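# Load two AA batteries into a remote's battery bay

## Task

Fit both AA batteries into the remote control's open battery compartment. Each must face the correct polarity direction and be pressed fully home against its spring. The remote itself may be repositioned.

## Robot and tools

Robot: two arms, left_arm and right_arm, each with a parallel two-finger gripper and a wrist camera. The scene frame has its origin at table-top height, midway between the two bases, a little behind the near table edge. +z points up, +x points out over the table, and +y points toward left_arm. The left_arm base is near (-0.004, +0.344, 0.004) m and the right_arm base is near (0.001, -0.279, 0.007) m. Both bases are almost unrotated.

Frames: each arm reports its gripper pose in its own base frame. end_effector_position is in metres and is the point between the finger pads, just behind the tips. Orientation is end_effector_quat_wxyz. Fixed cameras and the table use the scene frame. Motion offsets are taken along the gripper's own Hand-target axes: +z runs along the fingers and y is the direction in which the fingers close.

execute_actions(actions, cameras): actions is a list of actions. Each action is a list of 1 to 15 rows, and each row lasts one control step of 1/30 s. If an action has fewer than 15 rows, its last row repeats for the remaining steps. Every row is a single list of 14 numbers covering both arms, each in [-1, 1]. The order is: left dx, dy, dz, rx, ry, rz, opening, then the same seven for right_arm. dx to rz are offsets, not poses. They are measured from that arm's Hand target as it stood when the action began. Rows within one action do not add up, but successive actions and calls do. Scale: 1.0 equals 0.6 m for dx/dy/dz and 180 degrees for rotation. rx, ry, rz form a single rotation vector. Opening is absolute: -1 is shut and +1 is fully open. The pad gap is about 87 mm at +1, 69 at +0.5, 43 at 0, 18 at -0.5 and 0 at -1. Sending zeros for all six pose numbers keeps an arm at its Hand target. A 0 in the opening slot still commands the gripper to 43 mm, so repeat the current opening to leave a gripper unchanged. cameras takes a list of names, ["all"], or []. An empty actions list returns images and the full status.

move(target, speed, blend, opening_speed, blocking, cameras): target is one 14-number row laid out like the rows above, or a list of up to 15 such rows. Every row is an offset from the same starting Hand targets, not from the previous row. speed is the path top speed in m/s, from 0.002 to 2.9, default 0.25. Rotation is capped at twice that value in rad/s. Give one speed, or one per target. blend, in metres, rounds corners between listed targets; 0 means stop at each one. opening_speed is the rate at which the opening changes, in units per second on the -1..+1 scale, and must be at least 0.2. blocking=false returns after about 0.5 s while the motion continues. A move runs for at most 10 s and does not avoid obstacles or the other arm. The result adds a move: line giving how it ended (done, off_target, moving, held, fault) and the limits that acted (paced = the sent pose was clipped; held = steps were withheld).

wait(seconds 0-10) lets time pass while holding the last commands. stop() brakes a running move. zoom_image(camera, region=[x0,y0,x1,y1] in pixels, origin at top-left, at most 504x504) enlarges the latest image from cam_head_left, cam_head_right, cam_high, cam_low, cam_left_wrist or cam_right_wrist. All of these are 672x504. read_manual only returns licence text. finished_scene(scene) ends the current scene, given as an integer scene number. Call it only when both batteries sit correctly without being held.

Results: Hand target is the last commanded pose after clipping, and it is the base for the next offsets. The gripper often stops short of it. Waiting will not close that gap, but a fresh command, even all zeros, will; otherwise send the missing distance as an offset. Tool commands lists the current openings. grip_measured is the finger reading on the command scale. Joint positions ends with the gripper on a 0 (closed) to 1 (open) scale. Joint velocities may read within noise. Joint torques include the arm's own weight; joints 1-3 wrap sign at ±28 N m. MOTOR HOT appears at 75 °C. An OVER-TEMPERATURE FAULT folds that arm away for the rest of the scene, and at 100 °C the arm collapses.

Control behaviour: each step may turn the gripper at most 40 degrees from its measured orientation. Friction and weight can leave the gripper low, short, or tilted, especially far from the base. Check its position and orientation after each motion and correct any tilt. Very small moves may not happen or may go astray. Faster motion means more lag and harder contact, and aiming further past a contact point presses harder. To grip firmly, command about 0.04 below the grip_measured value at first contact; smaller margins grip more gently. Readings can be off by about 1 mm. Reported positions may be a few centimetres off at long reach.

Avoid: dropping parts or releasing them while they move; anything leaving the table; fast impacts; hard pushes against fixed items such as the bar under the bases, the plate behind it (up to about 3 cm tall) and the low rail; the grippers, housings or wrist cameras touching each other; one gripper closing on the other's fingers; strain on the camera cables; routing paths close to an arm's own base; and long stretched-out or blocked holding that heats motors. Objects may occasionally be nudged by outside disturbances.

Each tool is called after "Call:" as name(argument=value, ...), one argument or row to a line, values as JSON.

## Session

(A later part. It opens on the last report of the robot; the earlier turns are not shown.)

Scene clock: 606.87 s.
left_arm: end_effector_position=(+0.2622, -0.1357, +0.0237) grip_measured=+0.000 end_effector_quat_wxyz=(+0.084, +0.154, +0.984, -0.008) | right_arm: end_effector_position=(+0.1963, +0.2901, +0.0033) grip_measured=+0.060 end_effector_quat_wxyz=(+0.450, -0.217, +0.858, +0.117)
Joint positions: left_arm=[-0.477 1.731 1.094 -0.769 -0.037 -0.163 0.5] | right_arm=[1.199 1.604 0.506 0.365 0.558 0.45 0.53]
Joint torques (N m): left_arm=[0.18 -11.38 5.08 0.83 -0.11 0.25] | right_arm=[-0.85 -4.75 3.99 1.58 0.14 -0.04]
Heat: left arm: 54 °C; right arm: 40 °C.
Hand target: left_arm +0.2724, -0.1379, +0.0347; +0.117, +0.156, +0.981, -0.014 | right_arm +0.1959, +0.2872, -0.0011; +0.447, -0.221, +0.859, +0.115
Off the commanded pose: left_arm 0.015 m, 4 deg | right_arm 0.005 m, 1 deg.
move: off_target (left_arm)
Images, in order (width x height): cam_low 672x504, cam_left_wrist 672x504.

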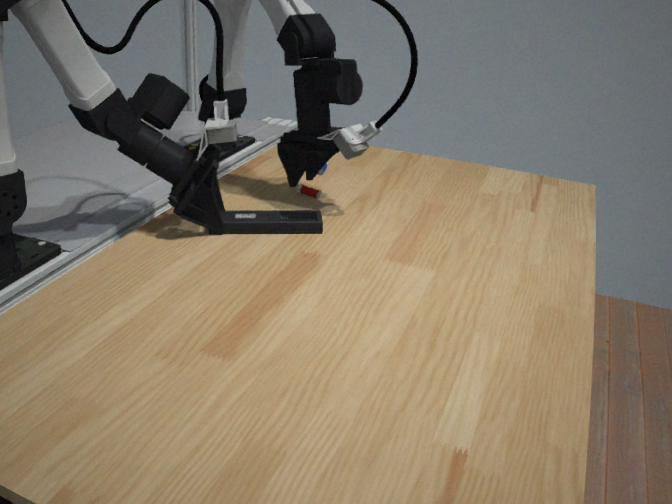

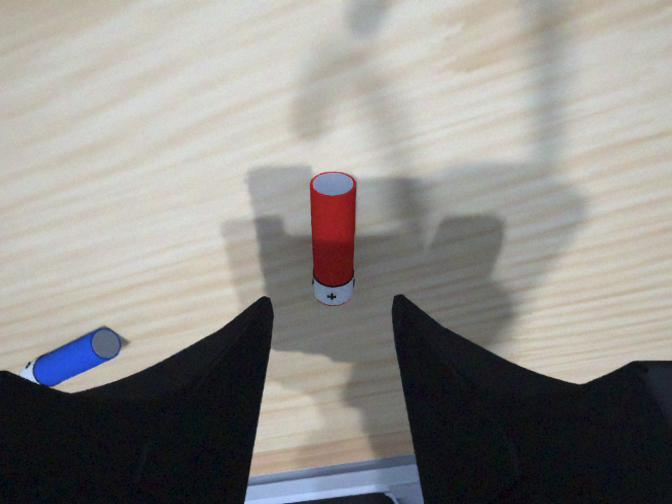

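Call:
move(
  target=[-0.0098, -0.0002, 0.0162, 0, 0, 0, 0.0, 0, 0, 0, 0, 0, 0, 0.02],
  speed=0.05,
  cameras=["cam_left_wrist", "cam_low"],
)

Call:
zoom_image(
  camera="cam_low",
  region=[260, 150, 350, 220],
)

Call:
zoom_image(
  camera="cam_left_wrist",
  region=[252, 180, 422, 340],
)

Scene clock: 643.60 s.
left_arm: end_effector_position=(+0.2685, -0.1388, +0.0238) grip_measured=+0.000 end_effector_quat_wxyz=(+0.097, +0.155, +0.983, -0.013) | right_arm: end_effector_position=(+0.1963, +0.2901, +0.0033) grip_measured=+0.060 end_effector_quat_wxyz=(+0.450, -0.217, +0.858, +0.117)
Joint positions: left_arm=[-0.477 1.731 1.094 -0.741 -0.037 -0.16 0.5] | right_arm=[1.199 1.604 0.506 0.365 0.558 0.45 0.53]
Joint torques (N m): left_arm=[0.59 -7.58 5.98 0.89 -0.09 0.25] | right_arm=[-0.85 -4.75 4 1.57 0.14 -0.04]
Heat: left arm: 52 °C; right arm: 40 °C.
Hand target: left_arm +0.2800, -0.1404, +0.0266; +0.117, +0.156, +0.981, -0.014 | right_arm +0.1959, +0.2872, -0.0011; +0.447, -0.221, +0.859, +0.115
Off the commanded pose: left_arm 0.012 m, 2 deg | right_arm 0.005 m, 1 deg.
move: off_target (left_arm)
Images, in order (width x height): cam_low 672x504, cam_left_wrist 672x504.

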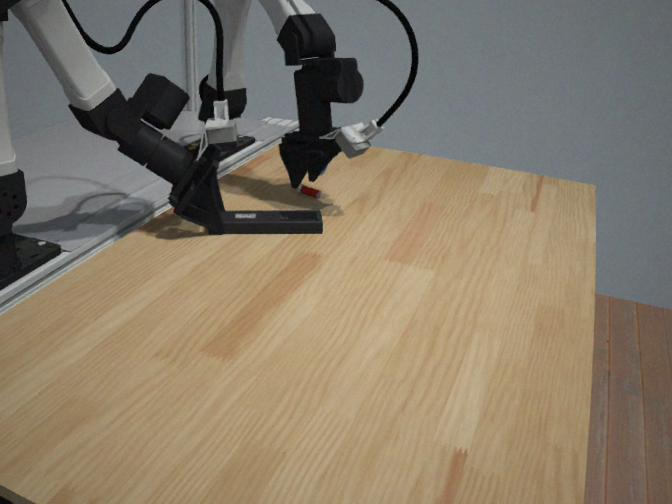

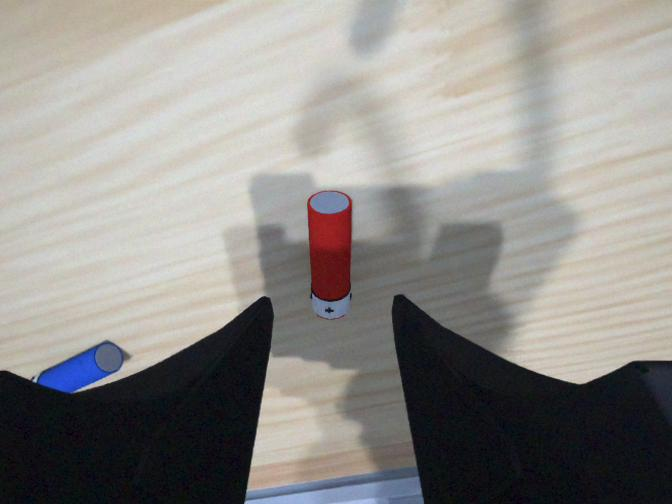

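Scaled by 5.600.

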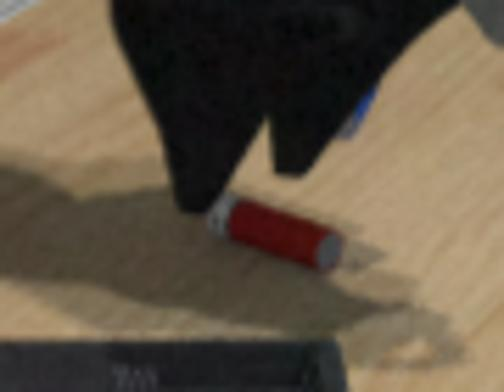

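Scaled by 2.965.

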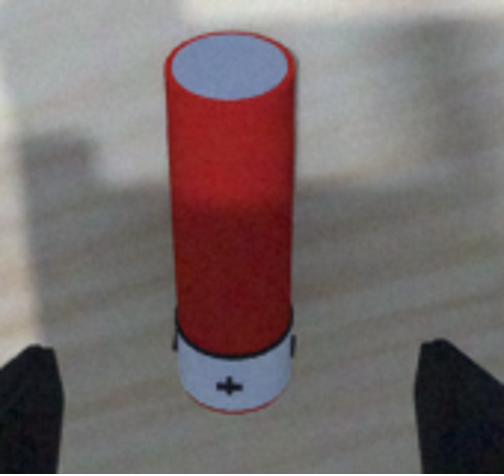

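Call:
move(
  target=[-0.0025, 0, 0.0222, 0, 0, 0, 0.0, 0, 0, 0, 0, 0, 0, 0.02],
  speed=0.04,
  cameras=["cam_left_wrist", "cam_low"],
)

Call:
zoom_image(
  camera="cam_low",
  region=[260, 150, 350, 220],
)

Call:
zoom_image(
  camera="cam_left_wrist",
  region=[252, 200, 422, 360],
)

Scene clock: 651.13 s.
left_arm: end_effector_position=(+0.2770, -0.1431, +0.0171) grip_measured=+0.000 end_effector_quat_wxyz=(+0.108, +0.156, +0.982, -0.016) | right_arm: end_effector_position=(+0.1963, +0.2901, +0.0033) grip_measured=+0.060 end_effector_quat_wxyz=(+0.450, -0.217, +0.858, +0.117)
Joint positions: left_arm=[-0.477 1.756 1.094 -0.694 -0.037 -0.157 0.5] | right_arm=[1.199 1.604 0.506 0.365 0.558 0.45 0.53]
Joint torques (N m): left_arm=[0.85 -6.65 5.04 0.91 -0.1 0.26] | right_arm=[-0.87 -4.75 3.99 1.57 0.15 -0.04]
Heat: left arm: 51 °C; right arm: 41 °C.
Hand target: left_arm +0.2844, -0.1417, +0.0140; +0.117, +0.156, +0.981, -0.014 | right_arm +0.1959, +0.2872, -0.0011; +0.447, -0.221, +0.859, +0.115
Off the commanded pose: left_arm 0.008 m, 1 deg | right_arm 0.005 m, 1 deg.
move: done
Images, in order (width x height): cam_low 672x504, cam_left_wrist 672x504.

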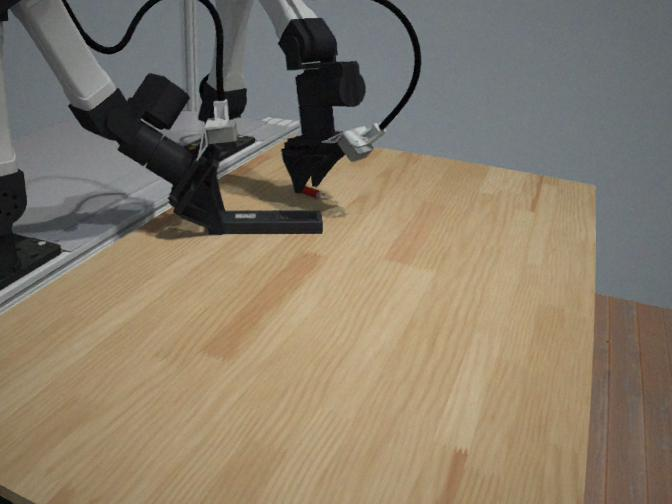

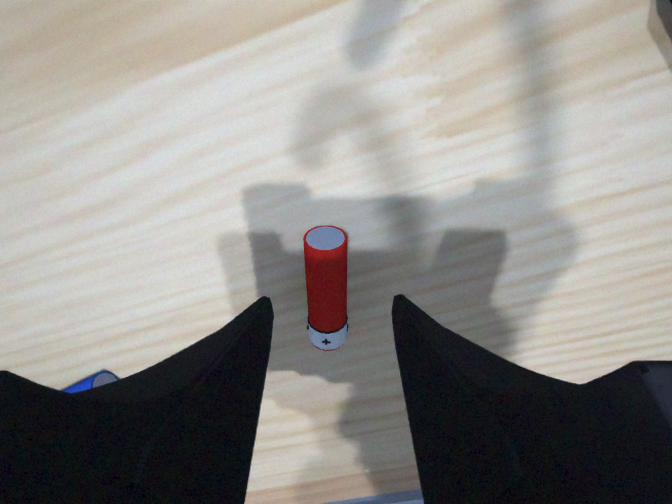

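Scaled by 5.600.

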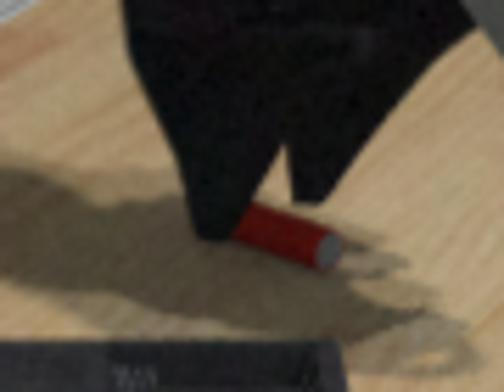

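Scaled by 2.965.

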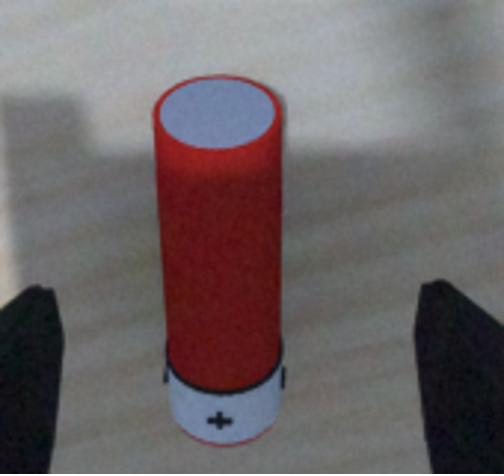

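Call:
move(
  target=[0.0068, 0.0033, 0.007, 0, 0, 0, 0.0, 0, 0, 0, 0, 0, 0, 0.02],
  speed=0.04,
  cameras=["cam_left_wrist", "cam_low"],
)

Call:
zoom_image(
  camera="cam_low",
  region=[260, 150, 350, 220],
)

Scene clock: 656.77 s.
left_arm: end_effector_position=(+0.2744, -0.1399, +0.0111) grip_measured=+0.000 end_effector_quat_wxyz=(+0.106, +0.156, +0.982, -0.015) | right_arm: end_effector_position=(+0.1963, +0.2901, +0.0033) grip_measured=+0.060 end_effector_quat_wxyz=(+0.450, -0.217, +0.858, +0.117)
Joint positions: left_arm=[-0.472 1.756 1.068 -0.672 -0.037 -0.152 0.5] | right_arm=[1.199 1.604 0.506 0.365 0.558 0.45 0.53]
Joint torques (N m): left_arm=[0.92 -6.91 5.08 0.91 -0.07 0.25] | right_arm=[-0.85 -4.75 3.99 1.58 0.15 -0.04]
Heat: left arm: 51 °C; right arm: 41 °C.
Hand target: left_arm +0.2822, -0.1388, +0.0090; +0.117, +0.156, +0.981, -0.014 | right_arm +0.1959, +0.2872, -0.0011; +0.447, -0.221, +0.859, +0.115
Off the commanded pose: left_arm 0.008 m, 1 deg | right_arm 0.005 m, 1 deg.
move: done
Images, in order (width x height): cam_low 672x504, cam_left_wrist 672x504.

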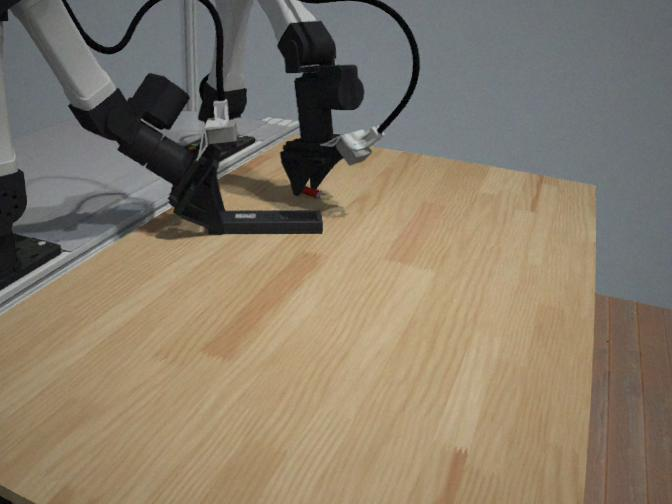

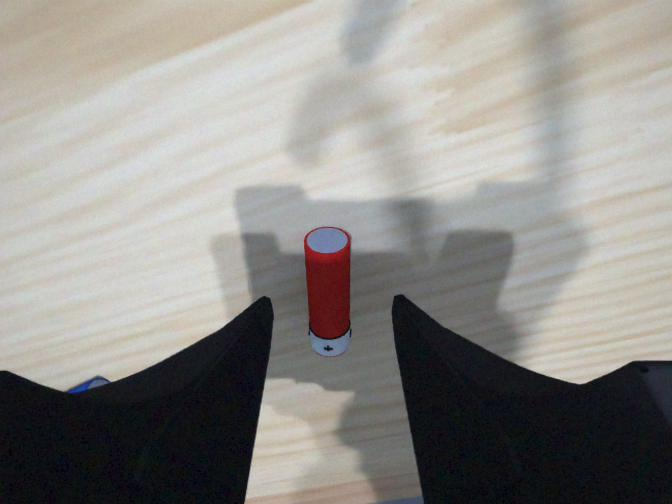

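Scaled by 5.600.

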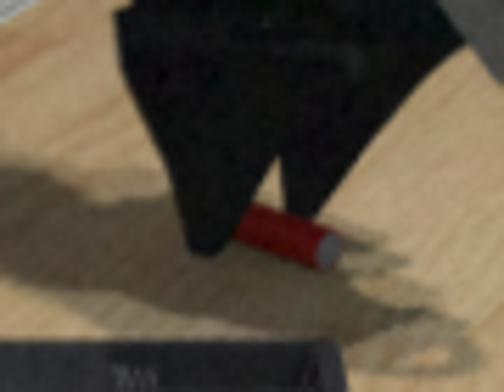

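Call:
move(
  target=[0, 0, 0, 0, 0, 0, -0.64, 0, 0, 0, 0, 0, 0, 0.02],
  speed=0.04,
  opening_speed=0.5,
  cameras=["cam_left_wrist"],
)

Scene clock: 661.10 s.
left_arm: end_effector_position=(+0.2745, -0.1400, +0.0111) grip_measured=-0.590 end_effector_quat_wxyz=(+0.106, +0.157, +0.982, -0.015) | right_arm: end_effector_position=(+0.1963, +0.2901, +0.0033) grip_measured=+0.060 end_effector_quat_wxyz=(+0.450, -0.217, +0.858, +0.117)
Joint positions: left_arm=[-0.472 1.756 1.068 -0.671 -0.037 -0.152 0.205] | right_arm=[1.199 1.604 0.506 0.365 0.558 0.45 0.53]
Joint torques (N m): left_arm=[0.92 -6.91 5.08 0.91 -0.09 0.25] | right_arm=[-0.85 -4.75 3.97 1.58 0.15 -0.04]
Heat: left arm: 51 °C; right arm: 41 °C.
Hand target: left_arm +0.2823, -0.1388, +0.0090; +0.117, +0.156, +0.981, -0.014 | right_arm +0.1959, +0.2872, -0.0011; +0.447, -0.221, +0.859, +0.115
Off the commanded pose: left_arm 0.008 m, 1 deg | right_arm 0.005 m, 1 deg.
move: done
Images, in order (width x height): cam_left_wrist 672x504.

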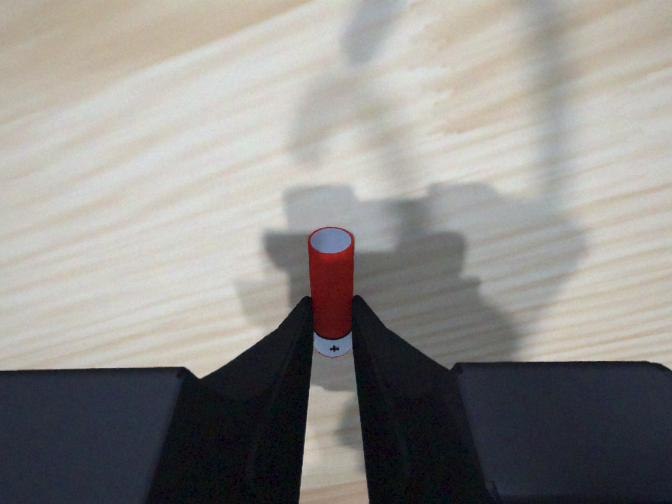

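Call:
move(
  target=[
    [-0.0195, 0.0008, -0.0811, 0, 0, 0, -0.65, 0, 0, 0, 0, 0, 0, 0.02],
    [-0.1732, -0.23, -0.096, -0.0147, 0.1034, -0.2649, -0.65, 0, 0, 0, 0, 0, 0, 0.02],
  ],
  speed=0.12,
  blend=[0.02, 0],
  cameras=["cam_left_wrist", "cam_low", "cam_right_wrist"],
)

Scene clock: 691.53 s.
left_arm: end_effector_position=(+0.3228, -0.2920, +0.0869) grip_measured=-0.590 end_effector_quat_wxyz=(-0.047, -0.251, +0.967, -0.010) | right_arm: end_effector_position=(+0.1963, +0.2901, +0.0033) grip_measured=+0.060 end_effector_quat_wxyz=(+0.450, -0.217, +0.858, +0.117)
Joint positions: left_arm=[-0.615 2.385 2.292 -1.523 0.085 -1.121 0.205] | right_arm=[1.199 1.604 0.506 0.365 0.558 0.45 0.53]
Joint torques (N m): left_arm=[-0.77 -11.08 7.24 0.1 0.12 0.01] | right_arm=[-0.85 -4.74 3.99 1.58 0.14 -0.04]
Heat: left arm: 52 °C; right arm: 41 °C.
Hand target: left_arm +0.3225, -0.2978, +0.0879; -0.051, -0.254, +0.966, -0.013 | right_arm +0.1959, +0.2872, -0.0011; +0.447, -0.221, +0.859, +0.115
Off the commanded pose: left_arm 0.006 m, 1 deg | right_arm 0.005 m, 1 deg.
move: done
Images, in order (width x height): cam_low 672x504, cam_left_wrist 672x504, cam_right_wrist 672x504.

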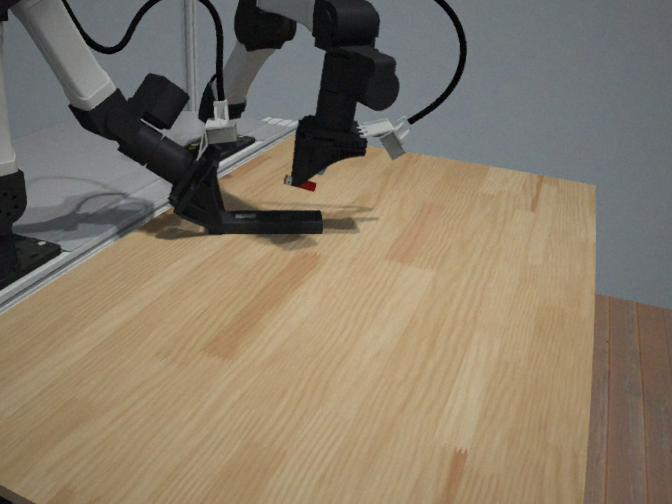

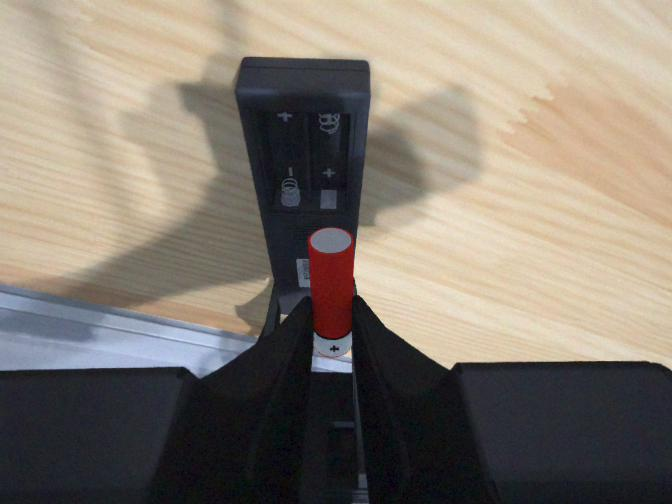

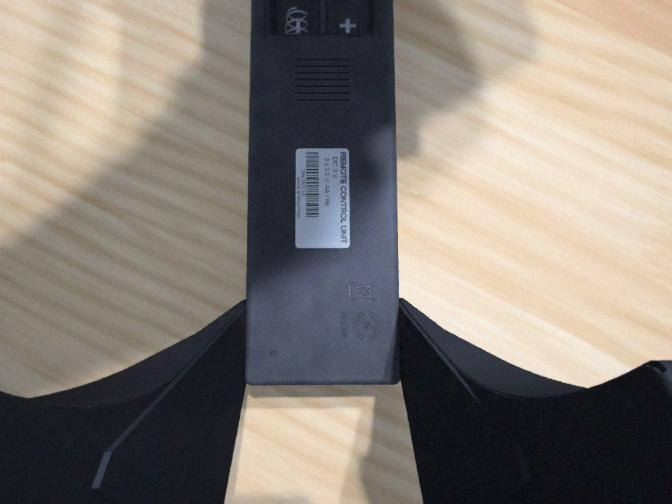

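Call:
zoom_image(
  camera="cam_left_wrist",
  region=[220, 40, 400, 240],
)

Scaled by 2.520.

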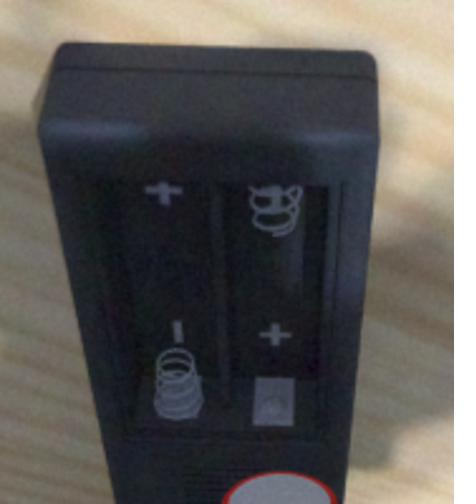

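Call:
move(
  target=[-0.0062, 0.0043, 0.058, 0, 0, 0.004, -0.65, 0, 0, 0, 0, 0, 0, 0.02],
  speed=0.08,
  cameras=["cam_left_wrist", "cam_low"],
)

Call:
zoom_image(
  camera="cam_left_wrist",
  region=[220, 60, 420, 280],
)

Call:
zoom_image(
  camera="cam_low",
  region=[200, 150, 360, 250],
)

Scene clock: 734.83 s.
left_arm: end_effector_position=(+0.3203, -0.2903, +0.0485) grip_measured=-0.590 end_effector_quat_wxyz=(-0.055, -0.252, +0.966, -0.001) | right_arm: end_effector_position=(+0.1963, +0.2901, +0.0033) grip_measured=+0.060 end_effector_quat_wxyz=(+0.450, -0.217, +0.858, +0.117)
Joint positions: left_arm=[-0.615 2.385 2.136 -1.391 0.085 -1.121 0.205] | right_arm=[1.199 1.604 0.506 0.365 0.558 0.45 0.53]
Joint torques (N m): left_arm=[-0.58 -13.63 5.12 0.22 0.11 0.15] | right_arm=[-0.85 -4.74 3.99 1.57 0.14 -0.04]
Heat: left arm: 54 °C; right arm: 41 °C.
Hand target: left_arm +0.3213, -0.2956, +0.0530; -0.051, -0.248, +0.967, -0.013 | right_arm +0.1959, +0.2872, -0.0011; +0.447, -0.221, +0.859, +0.115
Off the commanded pose: left_arm 0.007 m, 2 deg | right_arm 0.005 m, 1 deg.
move: done
Images, in order (width x height): cam_low 672x504, cam_left_wrist 672x504.

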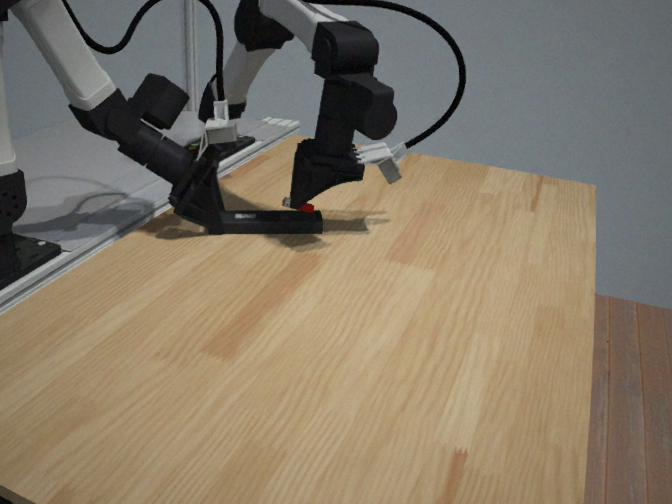

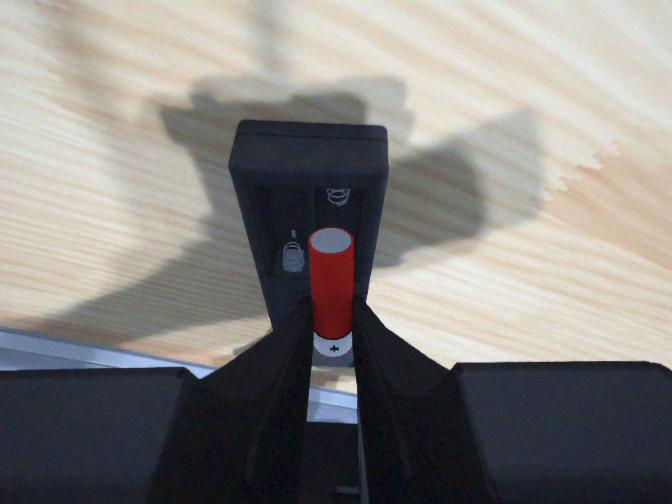

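Scaled by 2.291.

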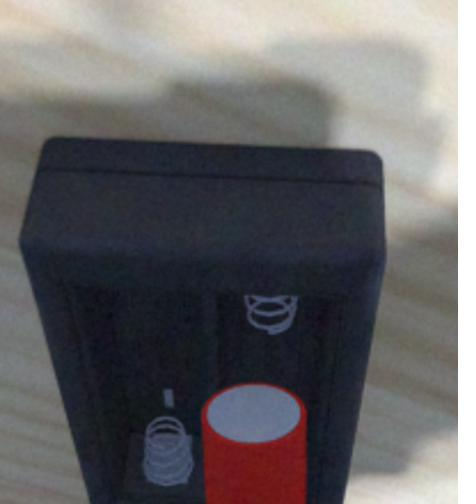

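Scaled by 3.150.

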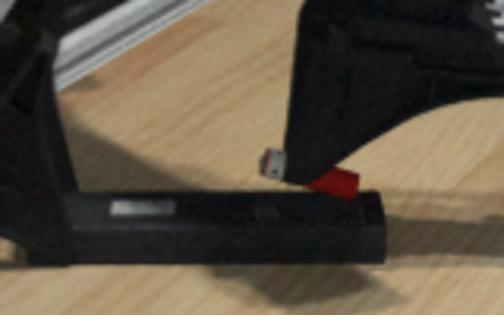

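Call:
move(
  target=[0, -0.0042, 0, 0.0082, 0, 0, -0.65, 0, 0, 0, 0, 0, 0, 0.02],
  speed=0.04,
  cameras=["cam_left_wrist"],
)

Call:
zoom_image(
  camera="cam_left_wrist",
  region=[220, 100, 400, 280],
)

Scene clock: 767.77 s.
left_arm: end_effector_position=(+0.3199, -0.2922, +0.0405) grip_measured=-0.590 end_effector_quat_wxyz=(-0.058, -0.252, +0.966, -0.006) | right_arm: end_effector_position=(+0.1963, +0.2901, +0.0033) grip_measured=+0.060 end_effector_quat_wxyz=(+0.450, -0.217, +0.858, +0.117)
Joint positions: left_arm=[-0.615 2.385 2.103 -1.354 0.096 -1.121 0.205] | right_arm=[1.199 1.604 0.506 0.365 0.558 0.45 0.53]
Joint torques (N m): left_arm=[-0.4 -15.53 5.05 0.23 0.12 0.15] | right_arm=[-0.87 -4.75 4 1.58 0.14 -0.04]
Heat: left arm: 60 °C; right arm: 41 °C.
Hand target: left_arm +0.3225, -0.2978, +0.0530; -0.048, -0.249, +0.967, -0.026 | right_arm +0.1959, +0.2872, -0.0011; +0.447, -0.221, +0.859, +0.115
Off the commanded pose: left_arm 0.014 m, 3 deg | right_arm 0.005 m, 1 deg.
move: off_target (left_arm)
Images, in order (width x height): cam_left_wrist 672x504.

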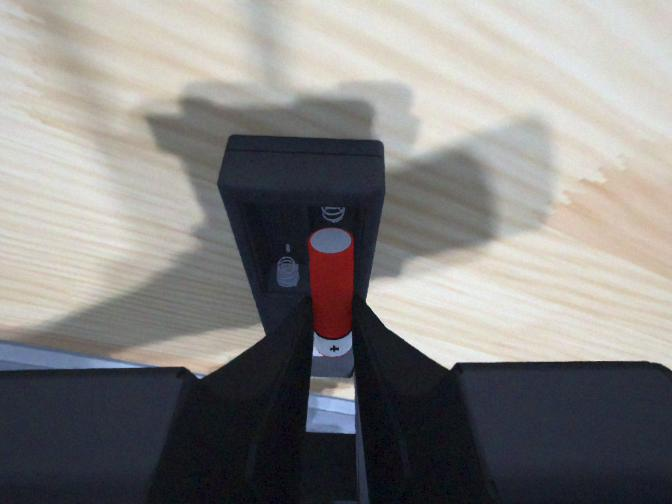

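Scaled by 2.800.

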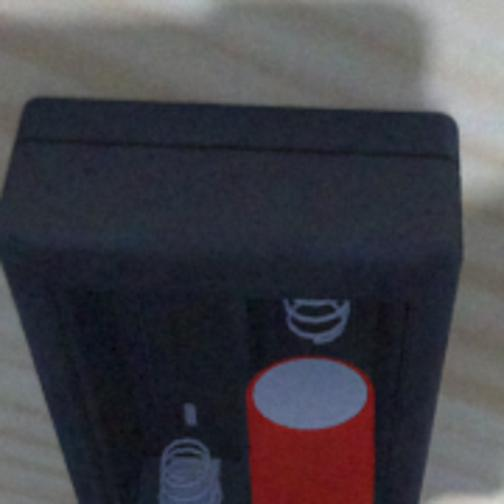

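Call:
move(
  target=[0.0192, -0.0002, -0.0075, 0, 0.0278, 0, -0.65, 0, 0, 0, 0, 0, 0, 0.02],
  speed=0.04,
  cameras=["cam_left_wrist", "cam_low"],
)

Call:
zoom_image(
  camera="cam_left_wrist",
  region=[220, 100, 400, 280],
)

Call:
zoom_image(
  camera="cam_low",
  region=[200, 150, 360, 250],
)

Scene clock: 809.13 s.
left_arm: end_effector_position=(+0.3090, -0.3001, +0.0484) grip_measured=-0.590 end_effector_quat_wxyz=(-0.093, -0.250, +0.964, -0.023) | right_arm: end_effector_position=(+0.1963, +0.2901, +0.0033) grip_measured=+0.060 end_effector_quat_wxyz=(+0.450, -0.217, +0.858, +0.117)
Joint positions: left_arm=[-0.615 2.385 2.113 -1.383 0.172 -1.115 0.205] | right_arm=[1.199 1.604 0.506 0.365 0.558 0.45 0.53]
Joint torques (N m): left_arm=[0.34 -13.18 7.27 0 0.19 0.21] | right_arm=[-0.85 -4.75 3.99 1.57 0.14 -0.04]
Heat: left arm: 68 °C; right arm: 41 °C.
Hand target: left_arm +0.3128, -0.3030, +0.0587; -0.090, -0.247, +0.964, -0.037 | right_arm +0.1959, +0.2872, -0.0011; +0.447, -0.221, +0.859, +0.115
Off the commanded pose: left_arm 0.011 m, 2 deg | right_arm 0.005 m, 1 deg.
move: off_target (left_arm)
Images, in order (width x height): cam_low 672x504, cam_left_wrist 672x504.

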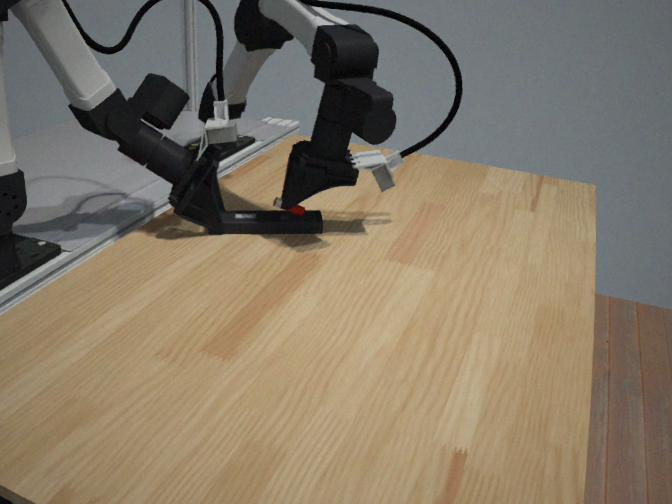

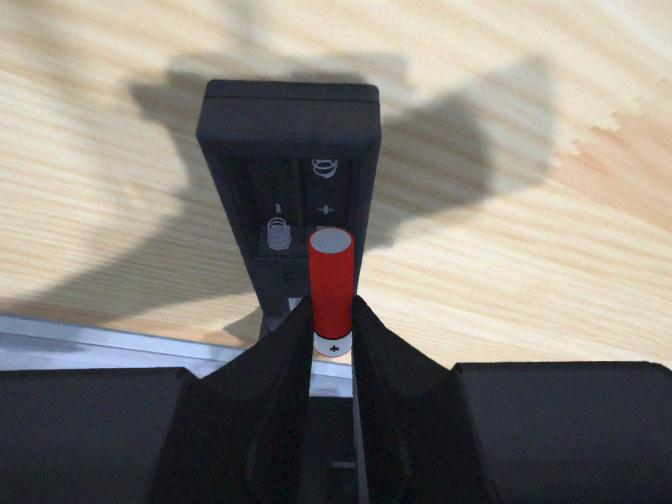

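Scaled by 2.800.

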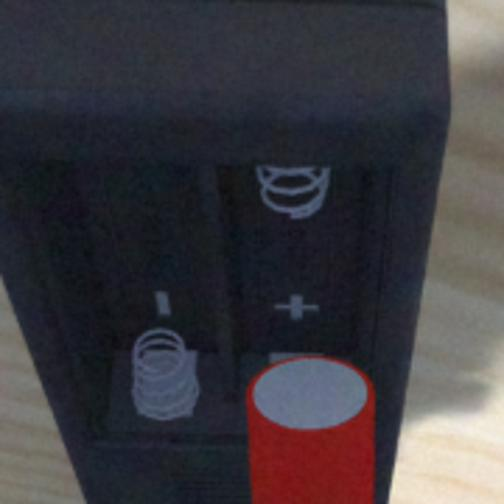

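Scaled by 3.150.

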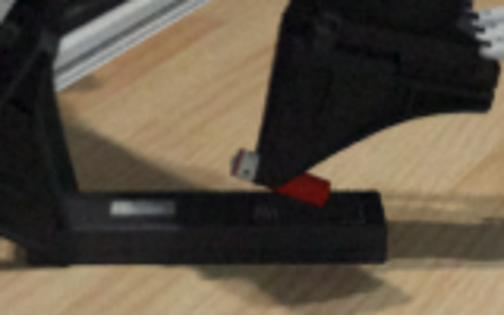

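Call:
move(
  target=[-0.0127, 0.0038, 0.0297, 0, 0, 0, -0.65, 0, 0, 0, 0, 0, 0, 0.02],
  speed=0.04,
  cameras=["cam_left_wrist", "cam_low"],
)

Call:
zoom_image(
  camera="cam_left_wrist",
  region=[220, 100, 400, 280],
)

Call:
zoom_image(
  camera="cam_low",
  region=[200, 150, 360, 250],
)

Scene clock: 825.57 s.
left_arm: end_effector_position=(+0.3117, -0.2989, +0.0396) grip_measured=-0.590 end_effector_quat_wxyz=(-0.090, -0.247, +0.964, -0.027) | right_arm: end_effector_position=(+0.1963, +0.2901, +0.0033) grip_measured=+0.060 end_effector_quat_wxyz=(+0.450, -0.217, +0.858, +0.117)
Joint positions: left_arm=[-0.609 2.385 2.079 -1.341 0.173 -1.105 0.205] | right_arm=[1.199 1.604 0.506 0.365 0.558 0.45 0.53]
Joint torques (N m): left_arm=[0.69 -12.53 5.07 0.25 0.16 0.21] | right_arm=[-0.85 -4.75 4 1.57 0.14 -0.04]
Heat: left arm: 67 °C; right arm: 41 °C.
Hand target: left_arm +0.3155, -0.2996, +0.0397; -0.090, -0.247, +0.964, -0.037 | right_arm +0.1959, +0.2872, -0.0011; +0.447, -0.221, +0.859, +0.115
Off the commanded pose: left_arm 0.004 m, 1 deg | right_arm 0.005 m, 1 deg.
move: done
Images, in order (width x height): cam_low 672x504, cam_left_wrist 672x504.

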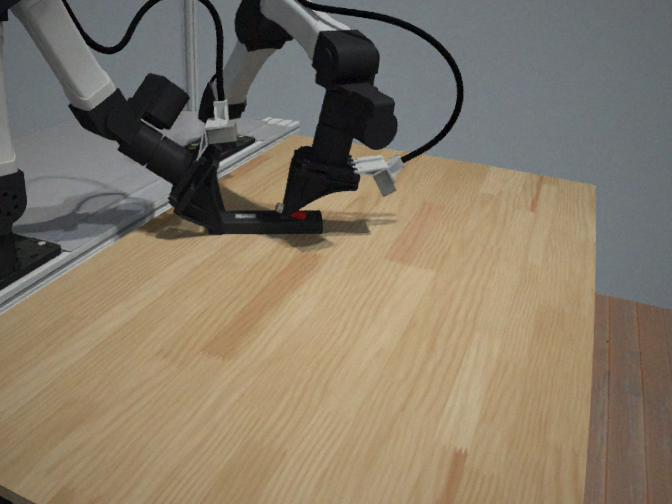

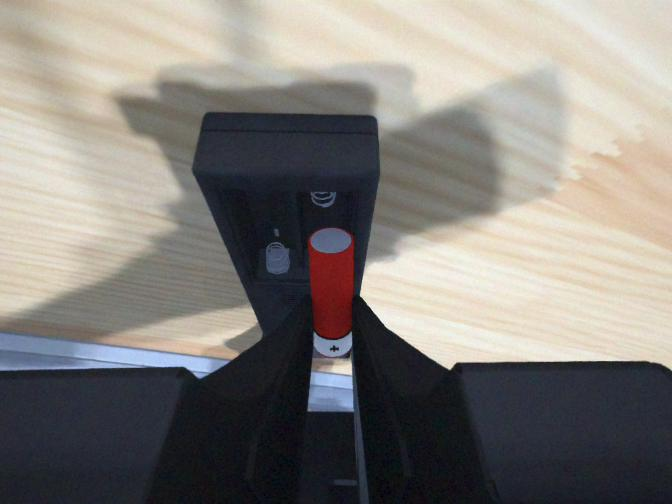

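Scaled by 2.800.

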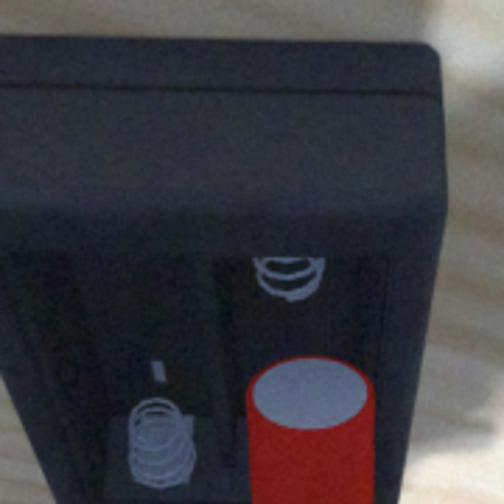

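Scaled by 3.150.

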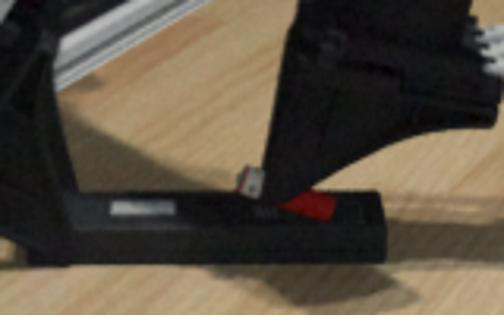

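Call:
move(
  target=[-0.0087, 0.005, 0.0187, 0, 0, 0, -0.65, 0, 0, 0, 0, 0, 0, 0.02],
  speed=0.04,
  cameras=["cam_left_wrist"],
)

Call:
zoom_image(
  camera="cam_left_wrist",
  region=[220, 120, 400, 300],
)

Scene clock: 829.50 s.
left_arm: end_effector_position=(+0.3122, -0.2950, +0.0282) grip_measured=-0.590 end_effector_quat_wxyz=(-0.091, -0.247, +0.964, -0.027) | right_arm: end_effector_position=(+0.1963, +0.2901, +0.0033) grip_measured=+0.060 end_effector_quat_wxyz=(+0.450, -0.217, +0.858, +0.117)
Joint positions: left_arm=[-0.601 2.385 2.033 -1.299 0.173 -1.096 0.205] | right_arm=[1.199 1.604 0.506 0.365 0.558 0.45 0.53]
Joint torques (N m): left_arm=[0.79 -12.41 4.98 0.28 0.17 0.19] | right_arm=[-0.85 -4.75 4 1.57 0.15 -0.04]
Heat: left arm: 66 °C; right arm: 41 °C.
Hand target: left_arm +0.3168, -0.2957, +0.0276; -0.090, -0.247, +0.964, -0.037 | right_arm +0.1959, +0.2872, -0.0011; +0.447, -0.221, +0.859, +0.115
Off the commanded pose: left_arm 0.005 m, 1 deg | right_arm 0.005 m, 1 deg.
move: done
Images, in order (width x height): cam_left_wrist 672x504.

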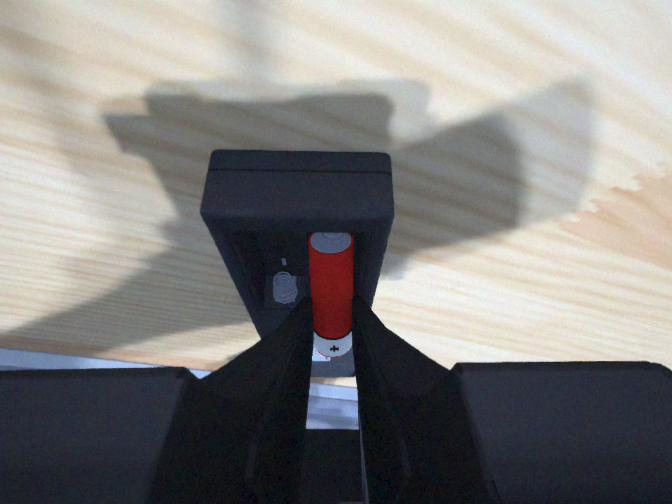

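Scaled by 2.800.

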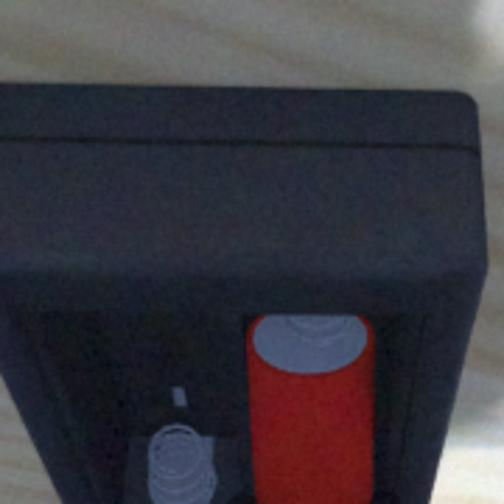

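Call:
move(
  target=[-0.0082, -0.0022, 0.002, 0, 0, 0, -0.65, 0, 0, 0, 0, 0, 0, 0.02],
  speed=0.03,
  cameras=["cam_left_wrist"],
)

Call:
zoom_image(
  camera="cam_left_wrist",
  region=[220, 120, 400, 300],
)

Scene clock: 840.37 s.
left_arm: end_effector_position=(+0.3146, -0.2933, +0.0282) grip_measured=-0.590 end_effector_quat_wxyz=(-0.091, -0.247, +0.964, -0.029) | right_arm: end_effector_position=(+0.1963, +0.2901, +0.0033) grip_measured=+0.060 end_effector_quat_wxyz=(+0.450, -0.217, +0.858, +0.117)
Joint positions: left_arm=[-0.594 2.385 2.033 -1.296 0.175 -1.09 0.205] | right_arm=[1.199 1.604 0.506 0.365 0.558 0.45 0.53]
Joint torques (N m): left_arm=[0.85 -10.78 6.68 0.21 0.14 0.21] | right_arm=[-0.85 -4.75 3.99 1.58 0.14 -0.04]
Heat: left arm: 65 °C; right arm: 41 °C.
Hand target: left_arm +0.3216, -0.2947, +0.0255; -0.090, -0.247, +0.964, -0.037 | right_arm +0.1959, +0.2872, -0.0011; +0.447, -0.221, +0.859, +0.115
Off the commanded pose: left_arm 0.008 m, 1 deg | right_arm 0.005 m, 1 deg.
move: done
Images, in order (width x height): cam_left_wrist 672x504.

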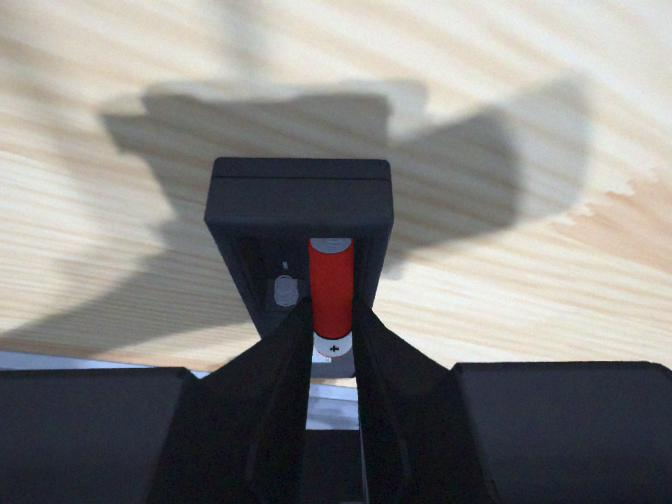

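Scaled by 2.800.

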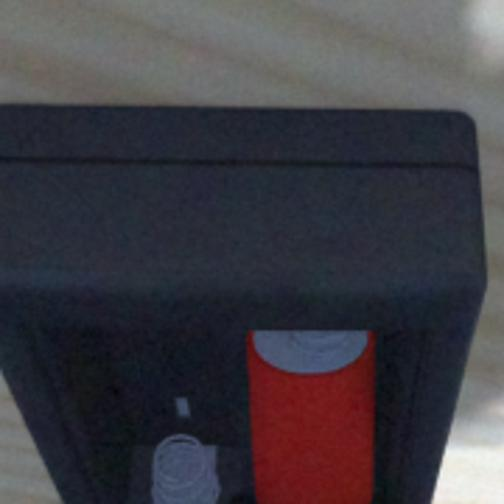

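Call:
move(
  target=[0, 0, 0.0015, 0, -0.0278, 0, -0.65, 0, 0, 0, 0, 0, 0, 0.02],
  speed=0.03,
  cameras=["cam_left_wrist", "cam_low"],
)

Call:
zoom_image(
  camera="cam_left_wrist",
  region=[220, 120, 400, 300],
)

Call:
zoom_image(
  camera="cam_low",
  region=[200, 150, 360, 250],
)

Scene clock: 866.10 s.
left_arm: end_effector_position=(+0.3135, -0.2948, +0.0268) grip_measured=-0.590 end_effector_quat_wxyz=(-0.084, -0.248, +0.965, -0.029) | right_arm: end_effector_position=(+0.1963, +0.2901, +0.0033) grip_measured=+0.060 end_effector_quat_wxyz=(+0.450, -0.217, +0.858, +0.117)
Joint positions: left_arm=[-0.602 2.375 2.013 -1.276 0.165 -1.099 0.205] | right_arm=[1.199 1.604 0.506 0.365 0.558 0.45 0.53]
Joint torques (N m): left_arm=[-1.22 -14.22 3.54 0.55 -0.57 -0.03] | right_arm=[-0.85 -4.74 4 1.57 0.15 -0.04]
Heat: left arm: 62 °C; right arm: 41 °C.
Hand target: left_arm +0.3213, -0.2948, +0.0246; -0.048, -0.249, +0.967, -0.026 | right_arm +0.1959, +0.2872, -0.0011; +0.447, -0.221, +0.859, +0.115
Off the commanded pose: left_arm 0.008 m, 4 deg | right_arm 0.005 m, 1 deg.
move: off_target (left_arm)
Images, in order (width x height): cam_low 672x504, cam_left_wrist 672x504.

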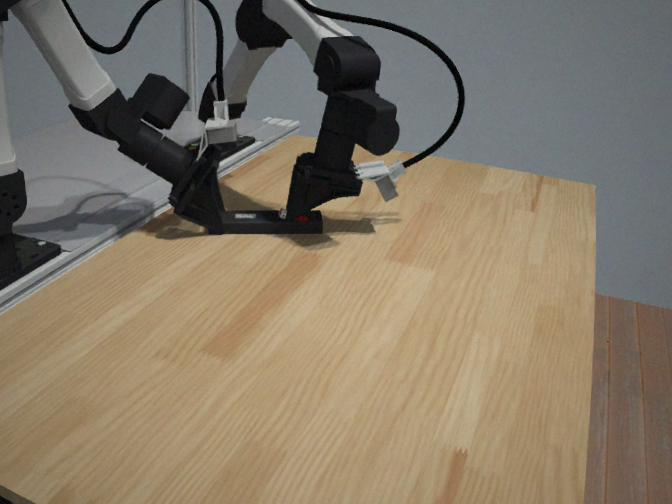

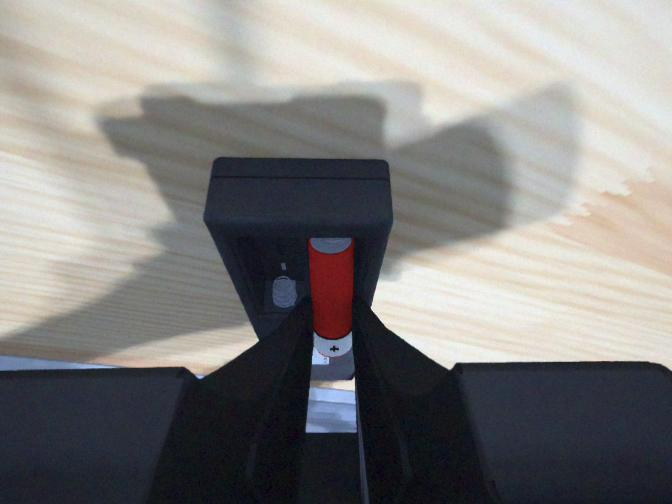

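Scaled by 2.800.

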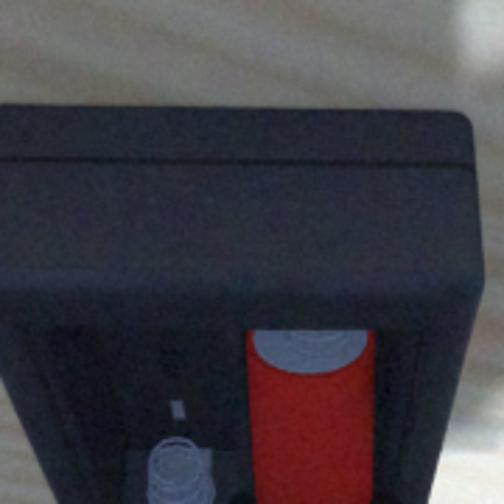

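Scaled by 3.150.

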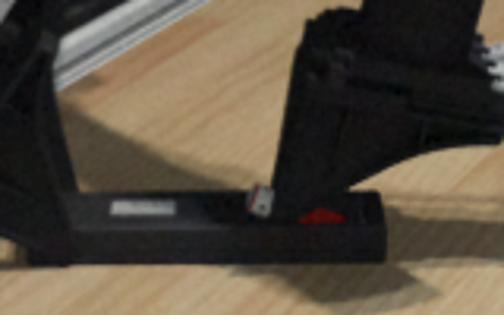

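Call:
move(
  target=[-0.0098, 0.0002, -0.001, 0, 0, 0, -0.65, 0, 0, 0, 0, 0, 0, 0.02],
  speed=0.03,
  cameras=["cam_left_wrist", "cam_low"],
)

Call:
zoom_image(
  camera="cam_left_wrist",
  region=[220, 120, 400, 300],
)

Call:
zoom_image(
  camera="cam_low",
  region=[240, 180, 340, 245],
)

Scene clock: 873.63 s.
left_arm: end_effector_position=(+0.3135, -0.2948, +0.0268) grip_measured=-0.590 end_effector_quat_wxyz=(-0.084, -0.248, +0.965, -0.029) | right_arm: end_effector_position=(+0.1963, +0.2901, +0.0033) grip_measured=+0.060 end_effector_quat_wxyz=(+0.450, -0.217, +0.858, +0.117)
Joint positions: left_arm=[-0.602 2.375 2.013 -1.276 0.165 -1.099 0.205] | right_arm=[1.199 1.604 0.506 0.365 0.558 0.45 0.53]
Joint torques (N m): left_arm=[-0.06 -13.24 4.93 0.47 -0.58 0.08] | right_arm=[-0.85 -4.75 4 1.57 0.15 -0.04]
Heat: left arm: 63 °C; right arm: 41 °C.
Hand target: left_arm +0.3264, -0.2919, +0.0245; -0.048, -0.249, +0.967, -0.026 | right_arm +0.1959, +0.2872, -0.0011; +0.447, -0.221, +0.859, +0.115
Off the commanded pose: left_arm 0.013 m, 4 deg | right_arm 0.005 m, 1 deg.
move: off_target (left_arm)
Images, in order (width x height): cam_low 672x504, cam_left_wrist 672x504.

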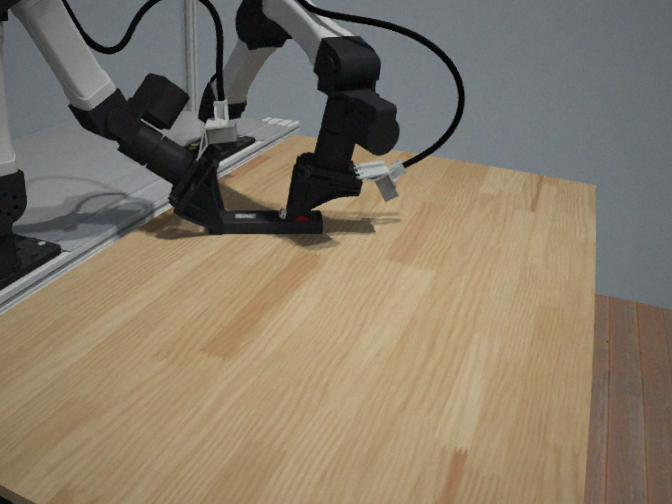

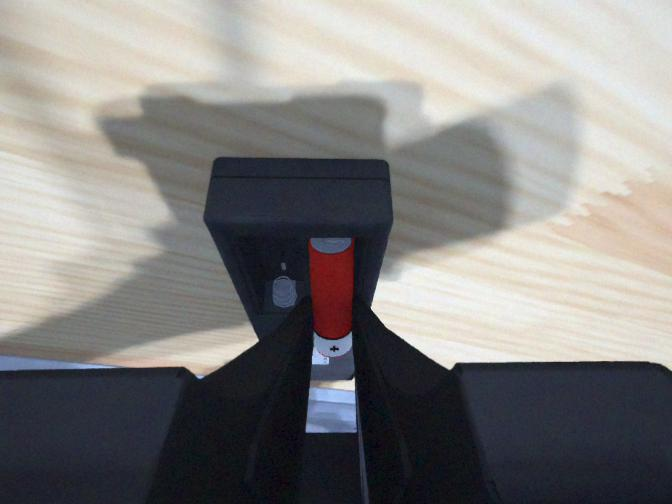

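Scaled by 2.800.

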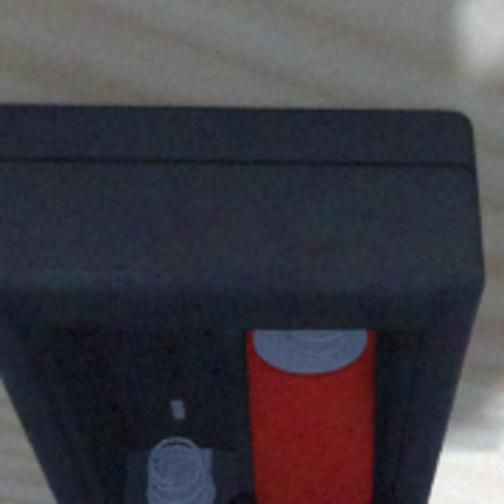

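Scaled by 5.040.

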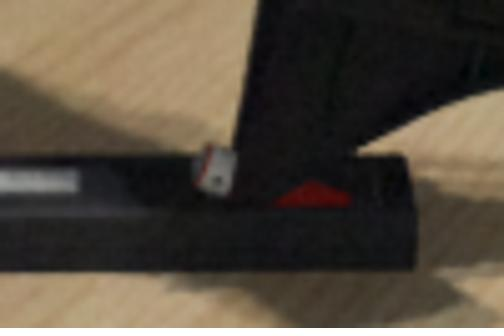

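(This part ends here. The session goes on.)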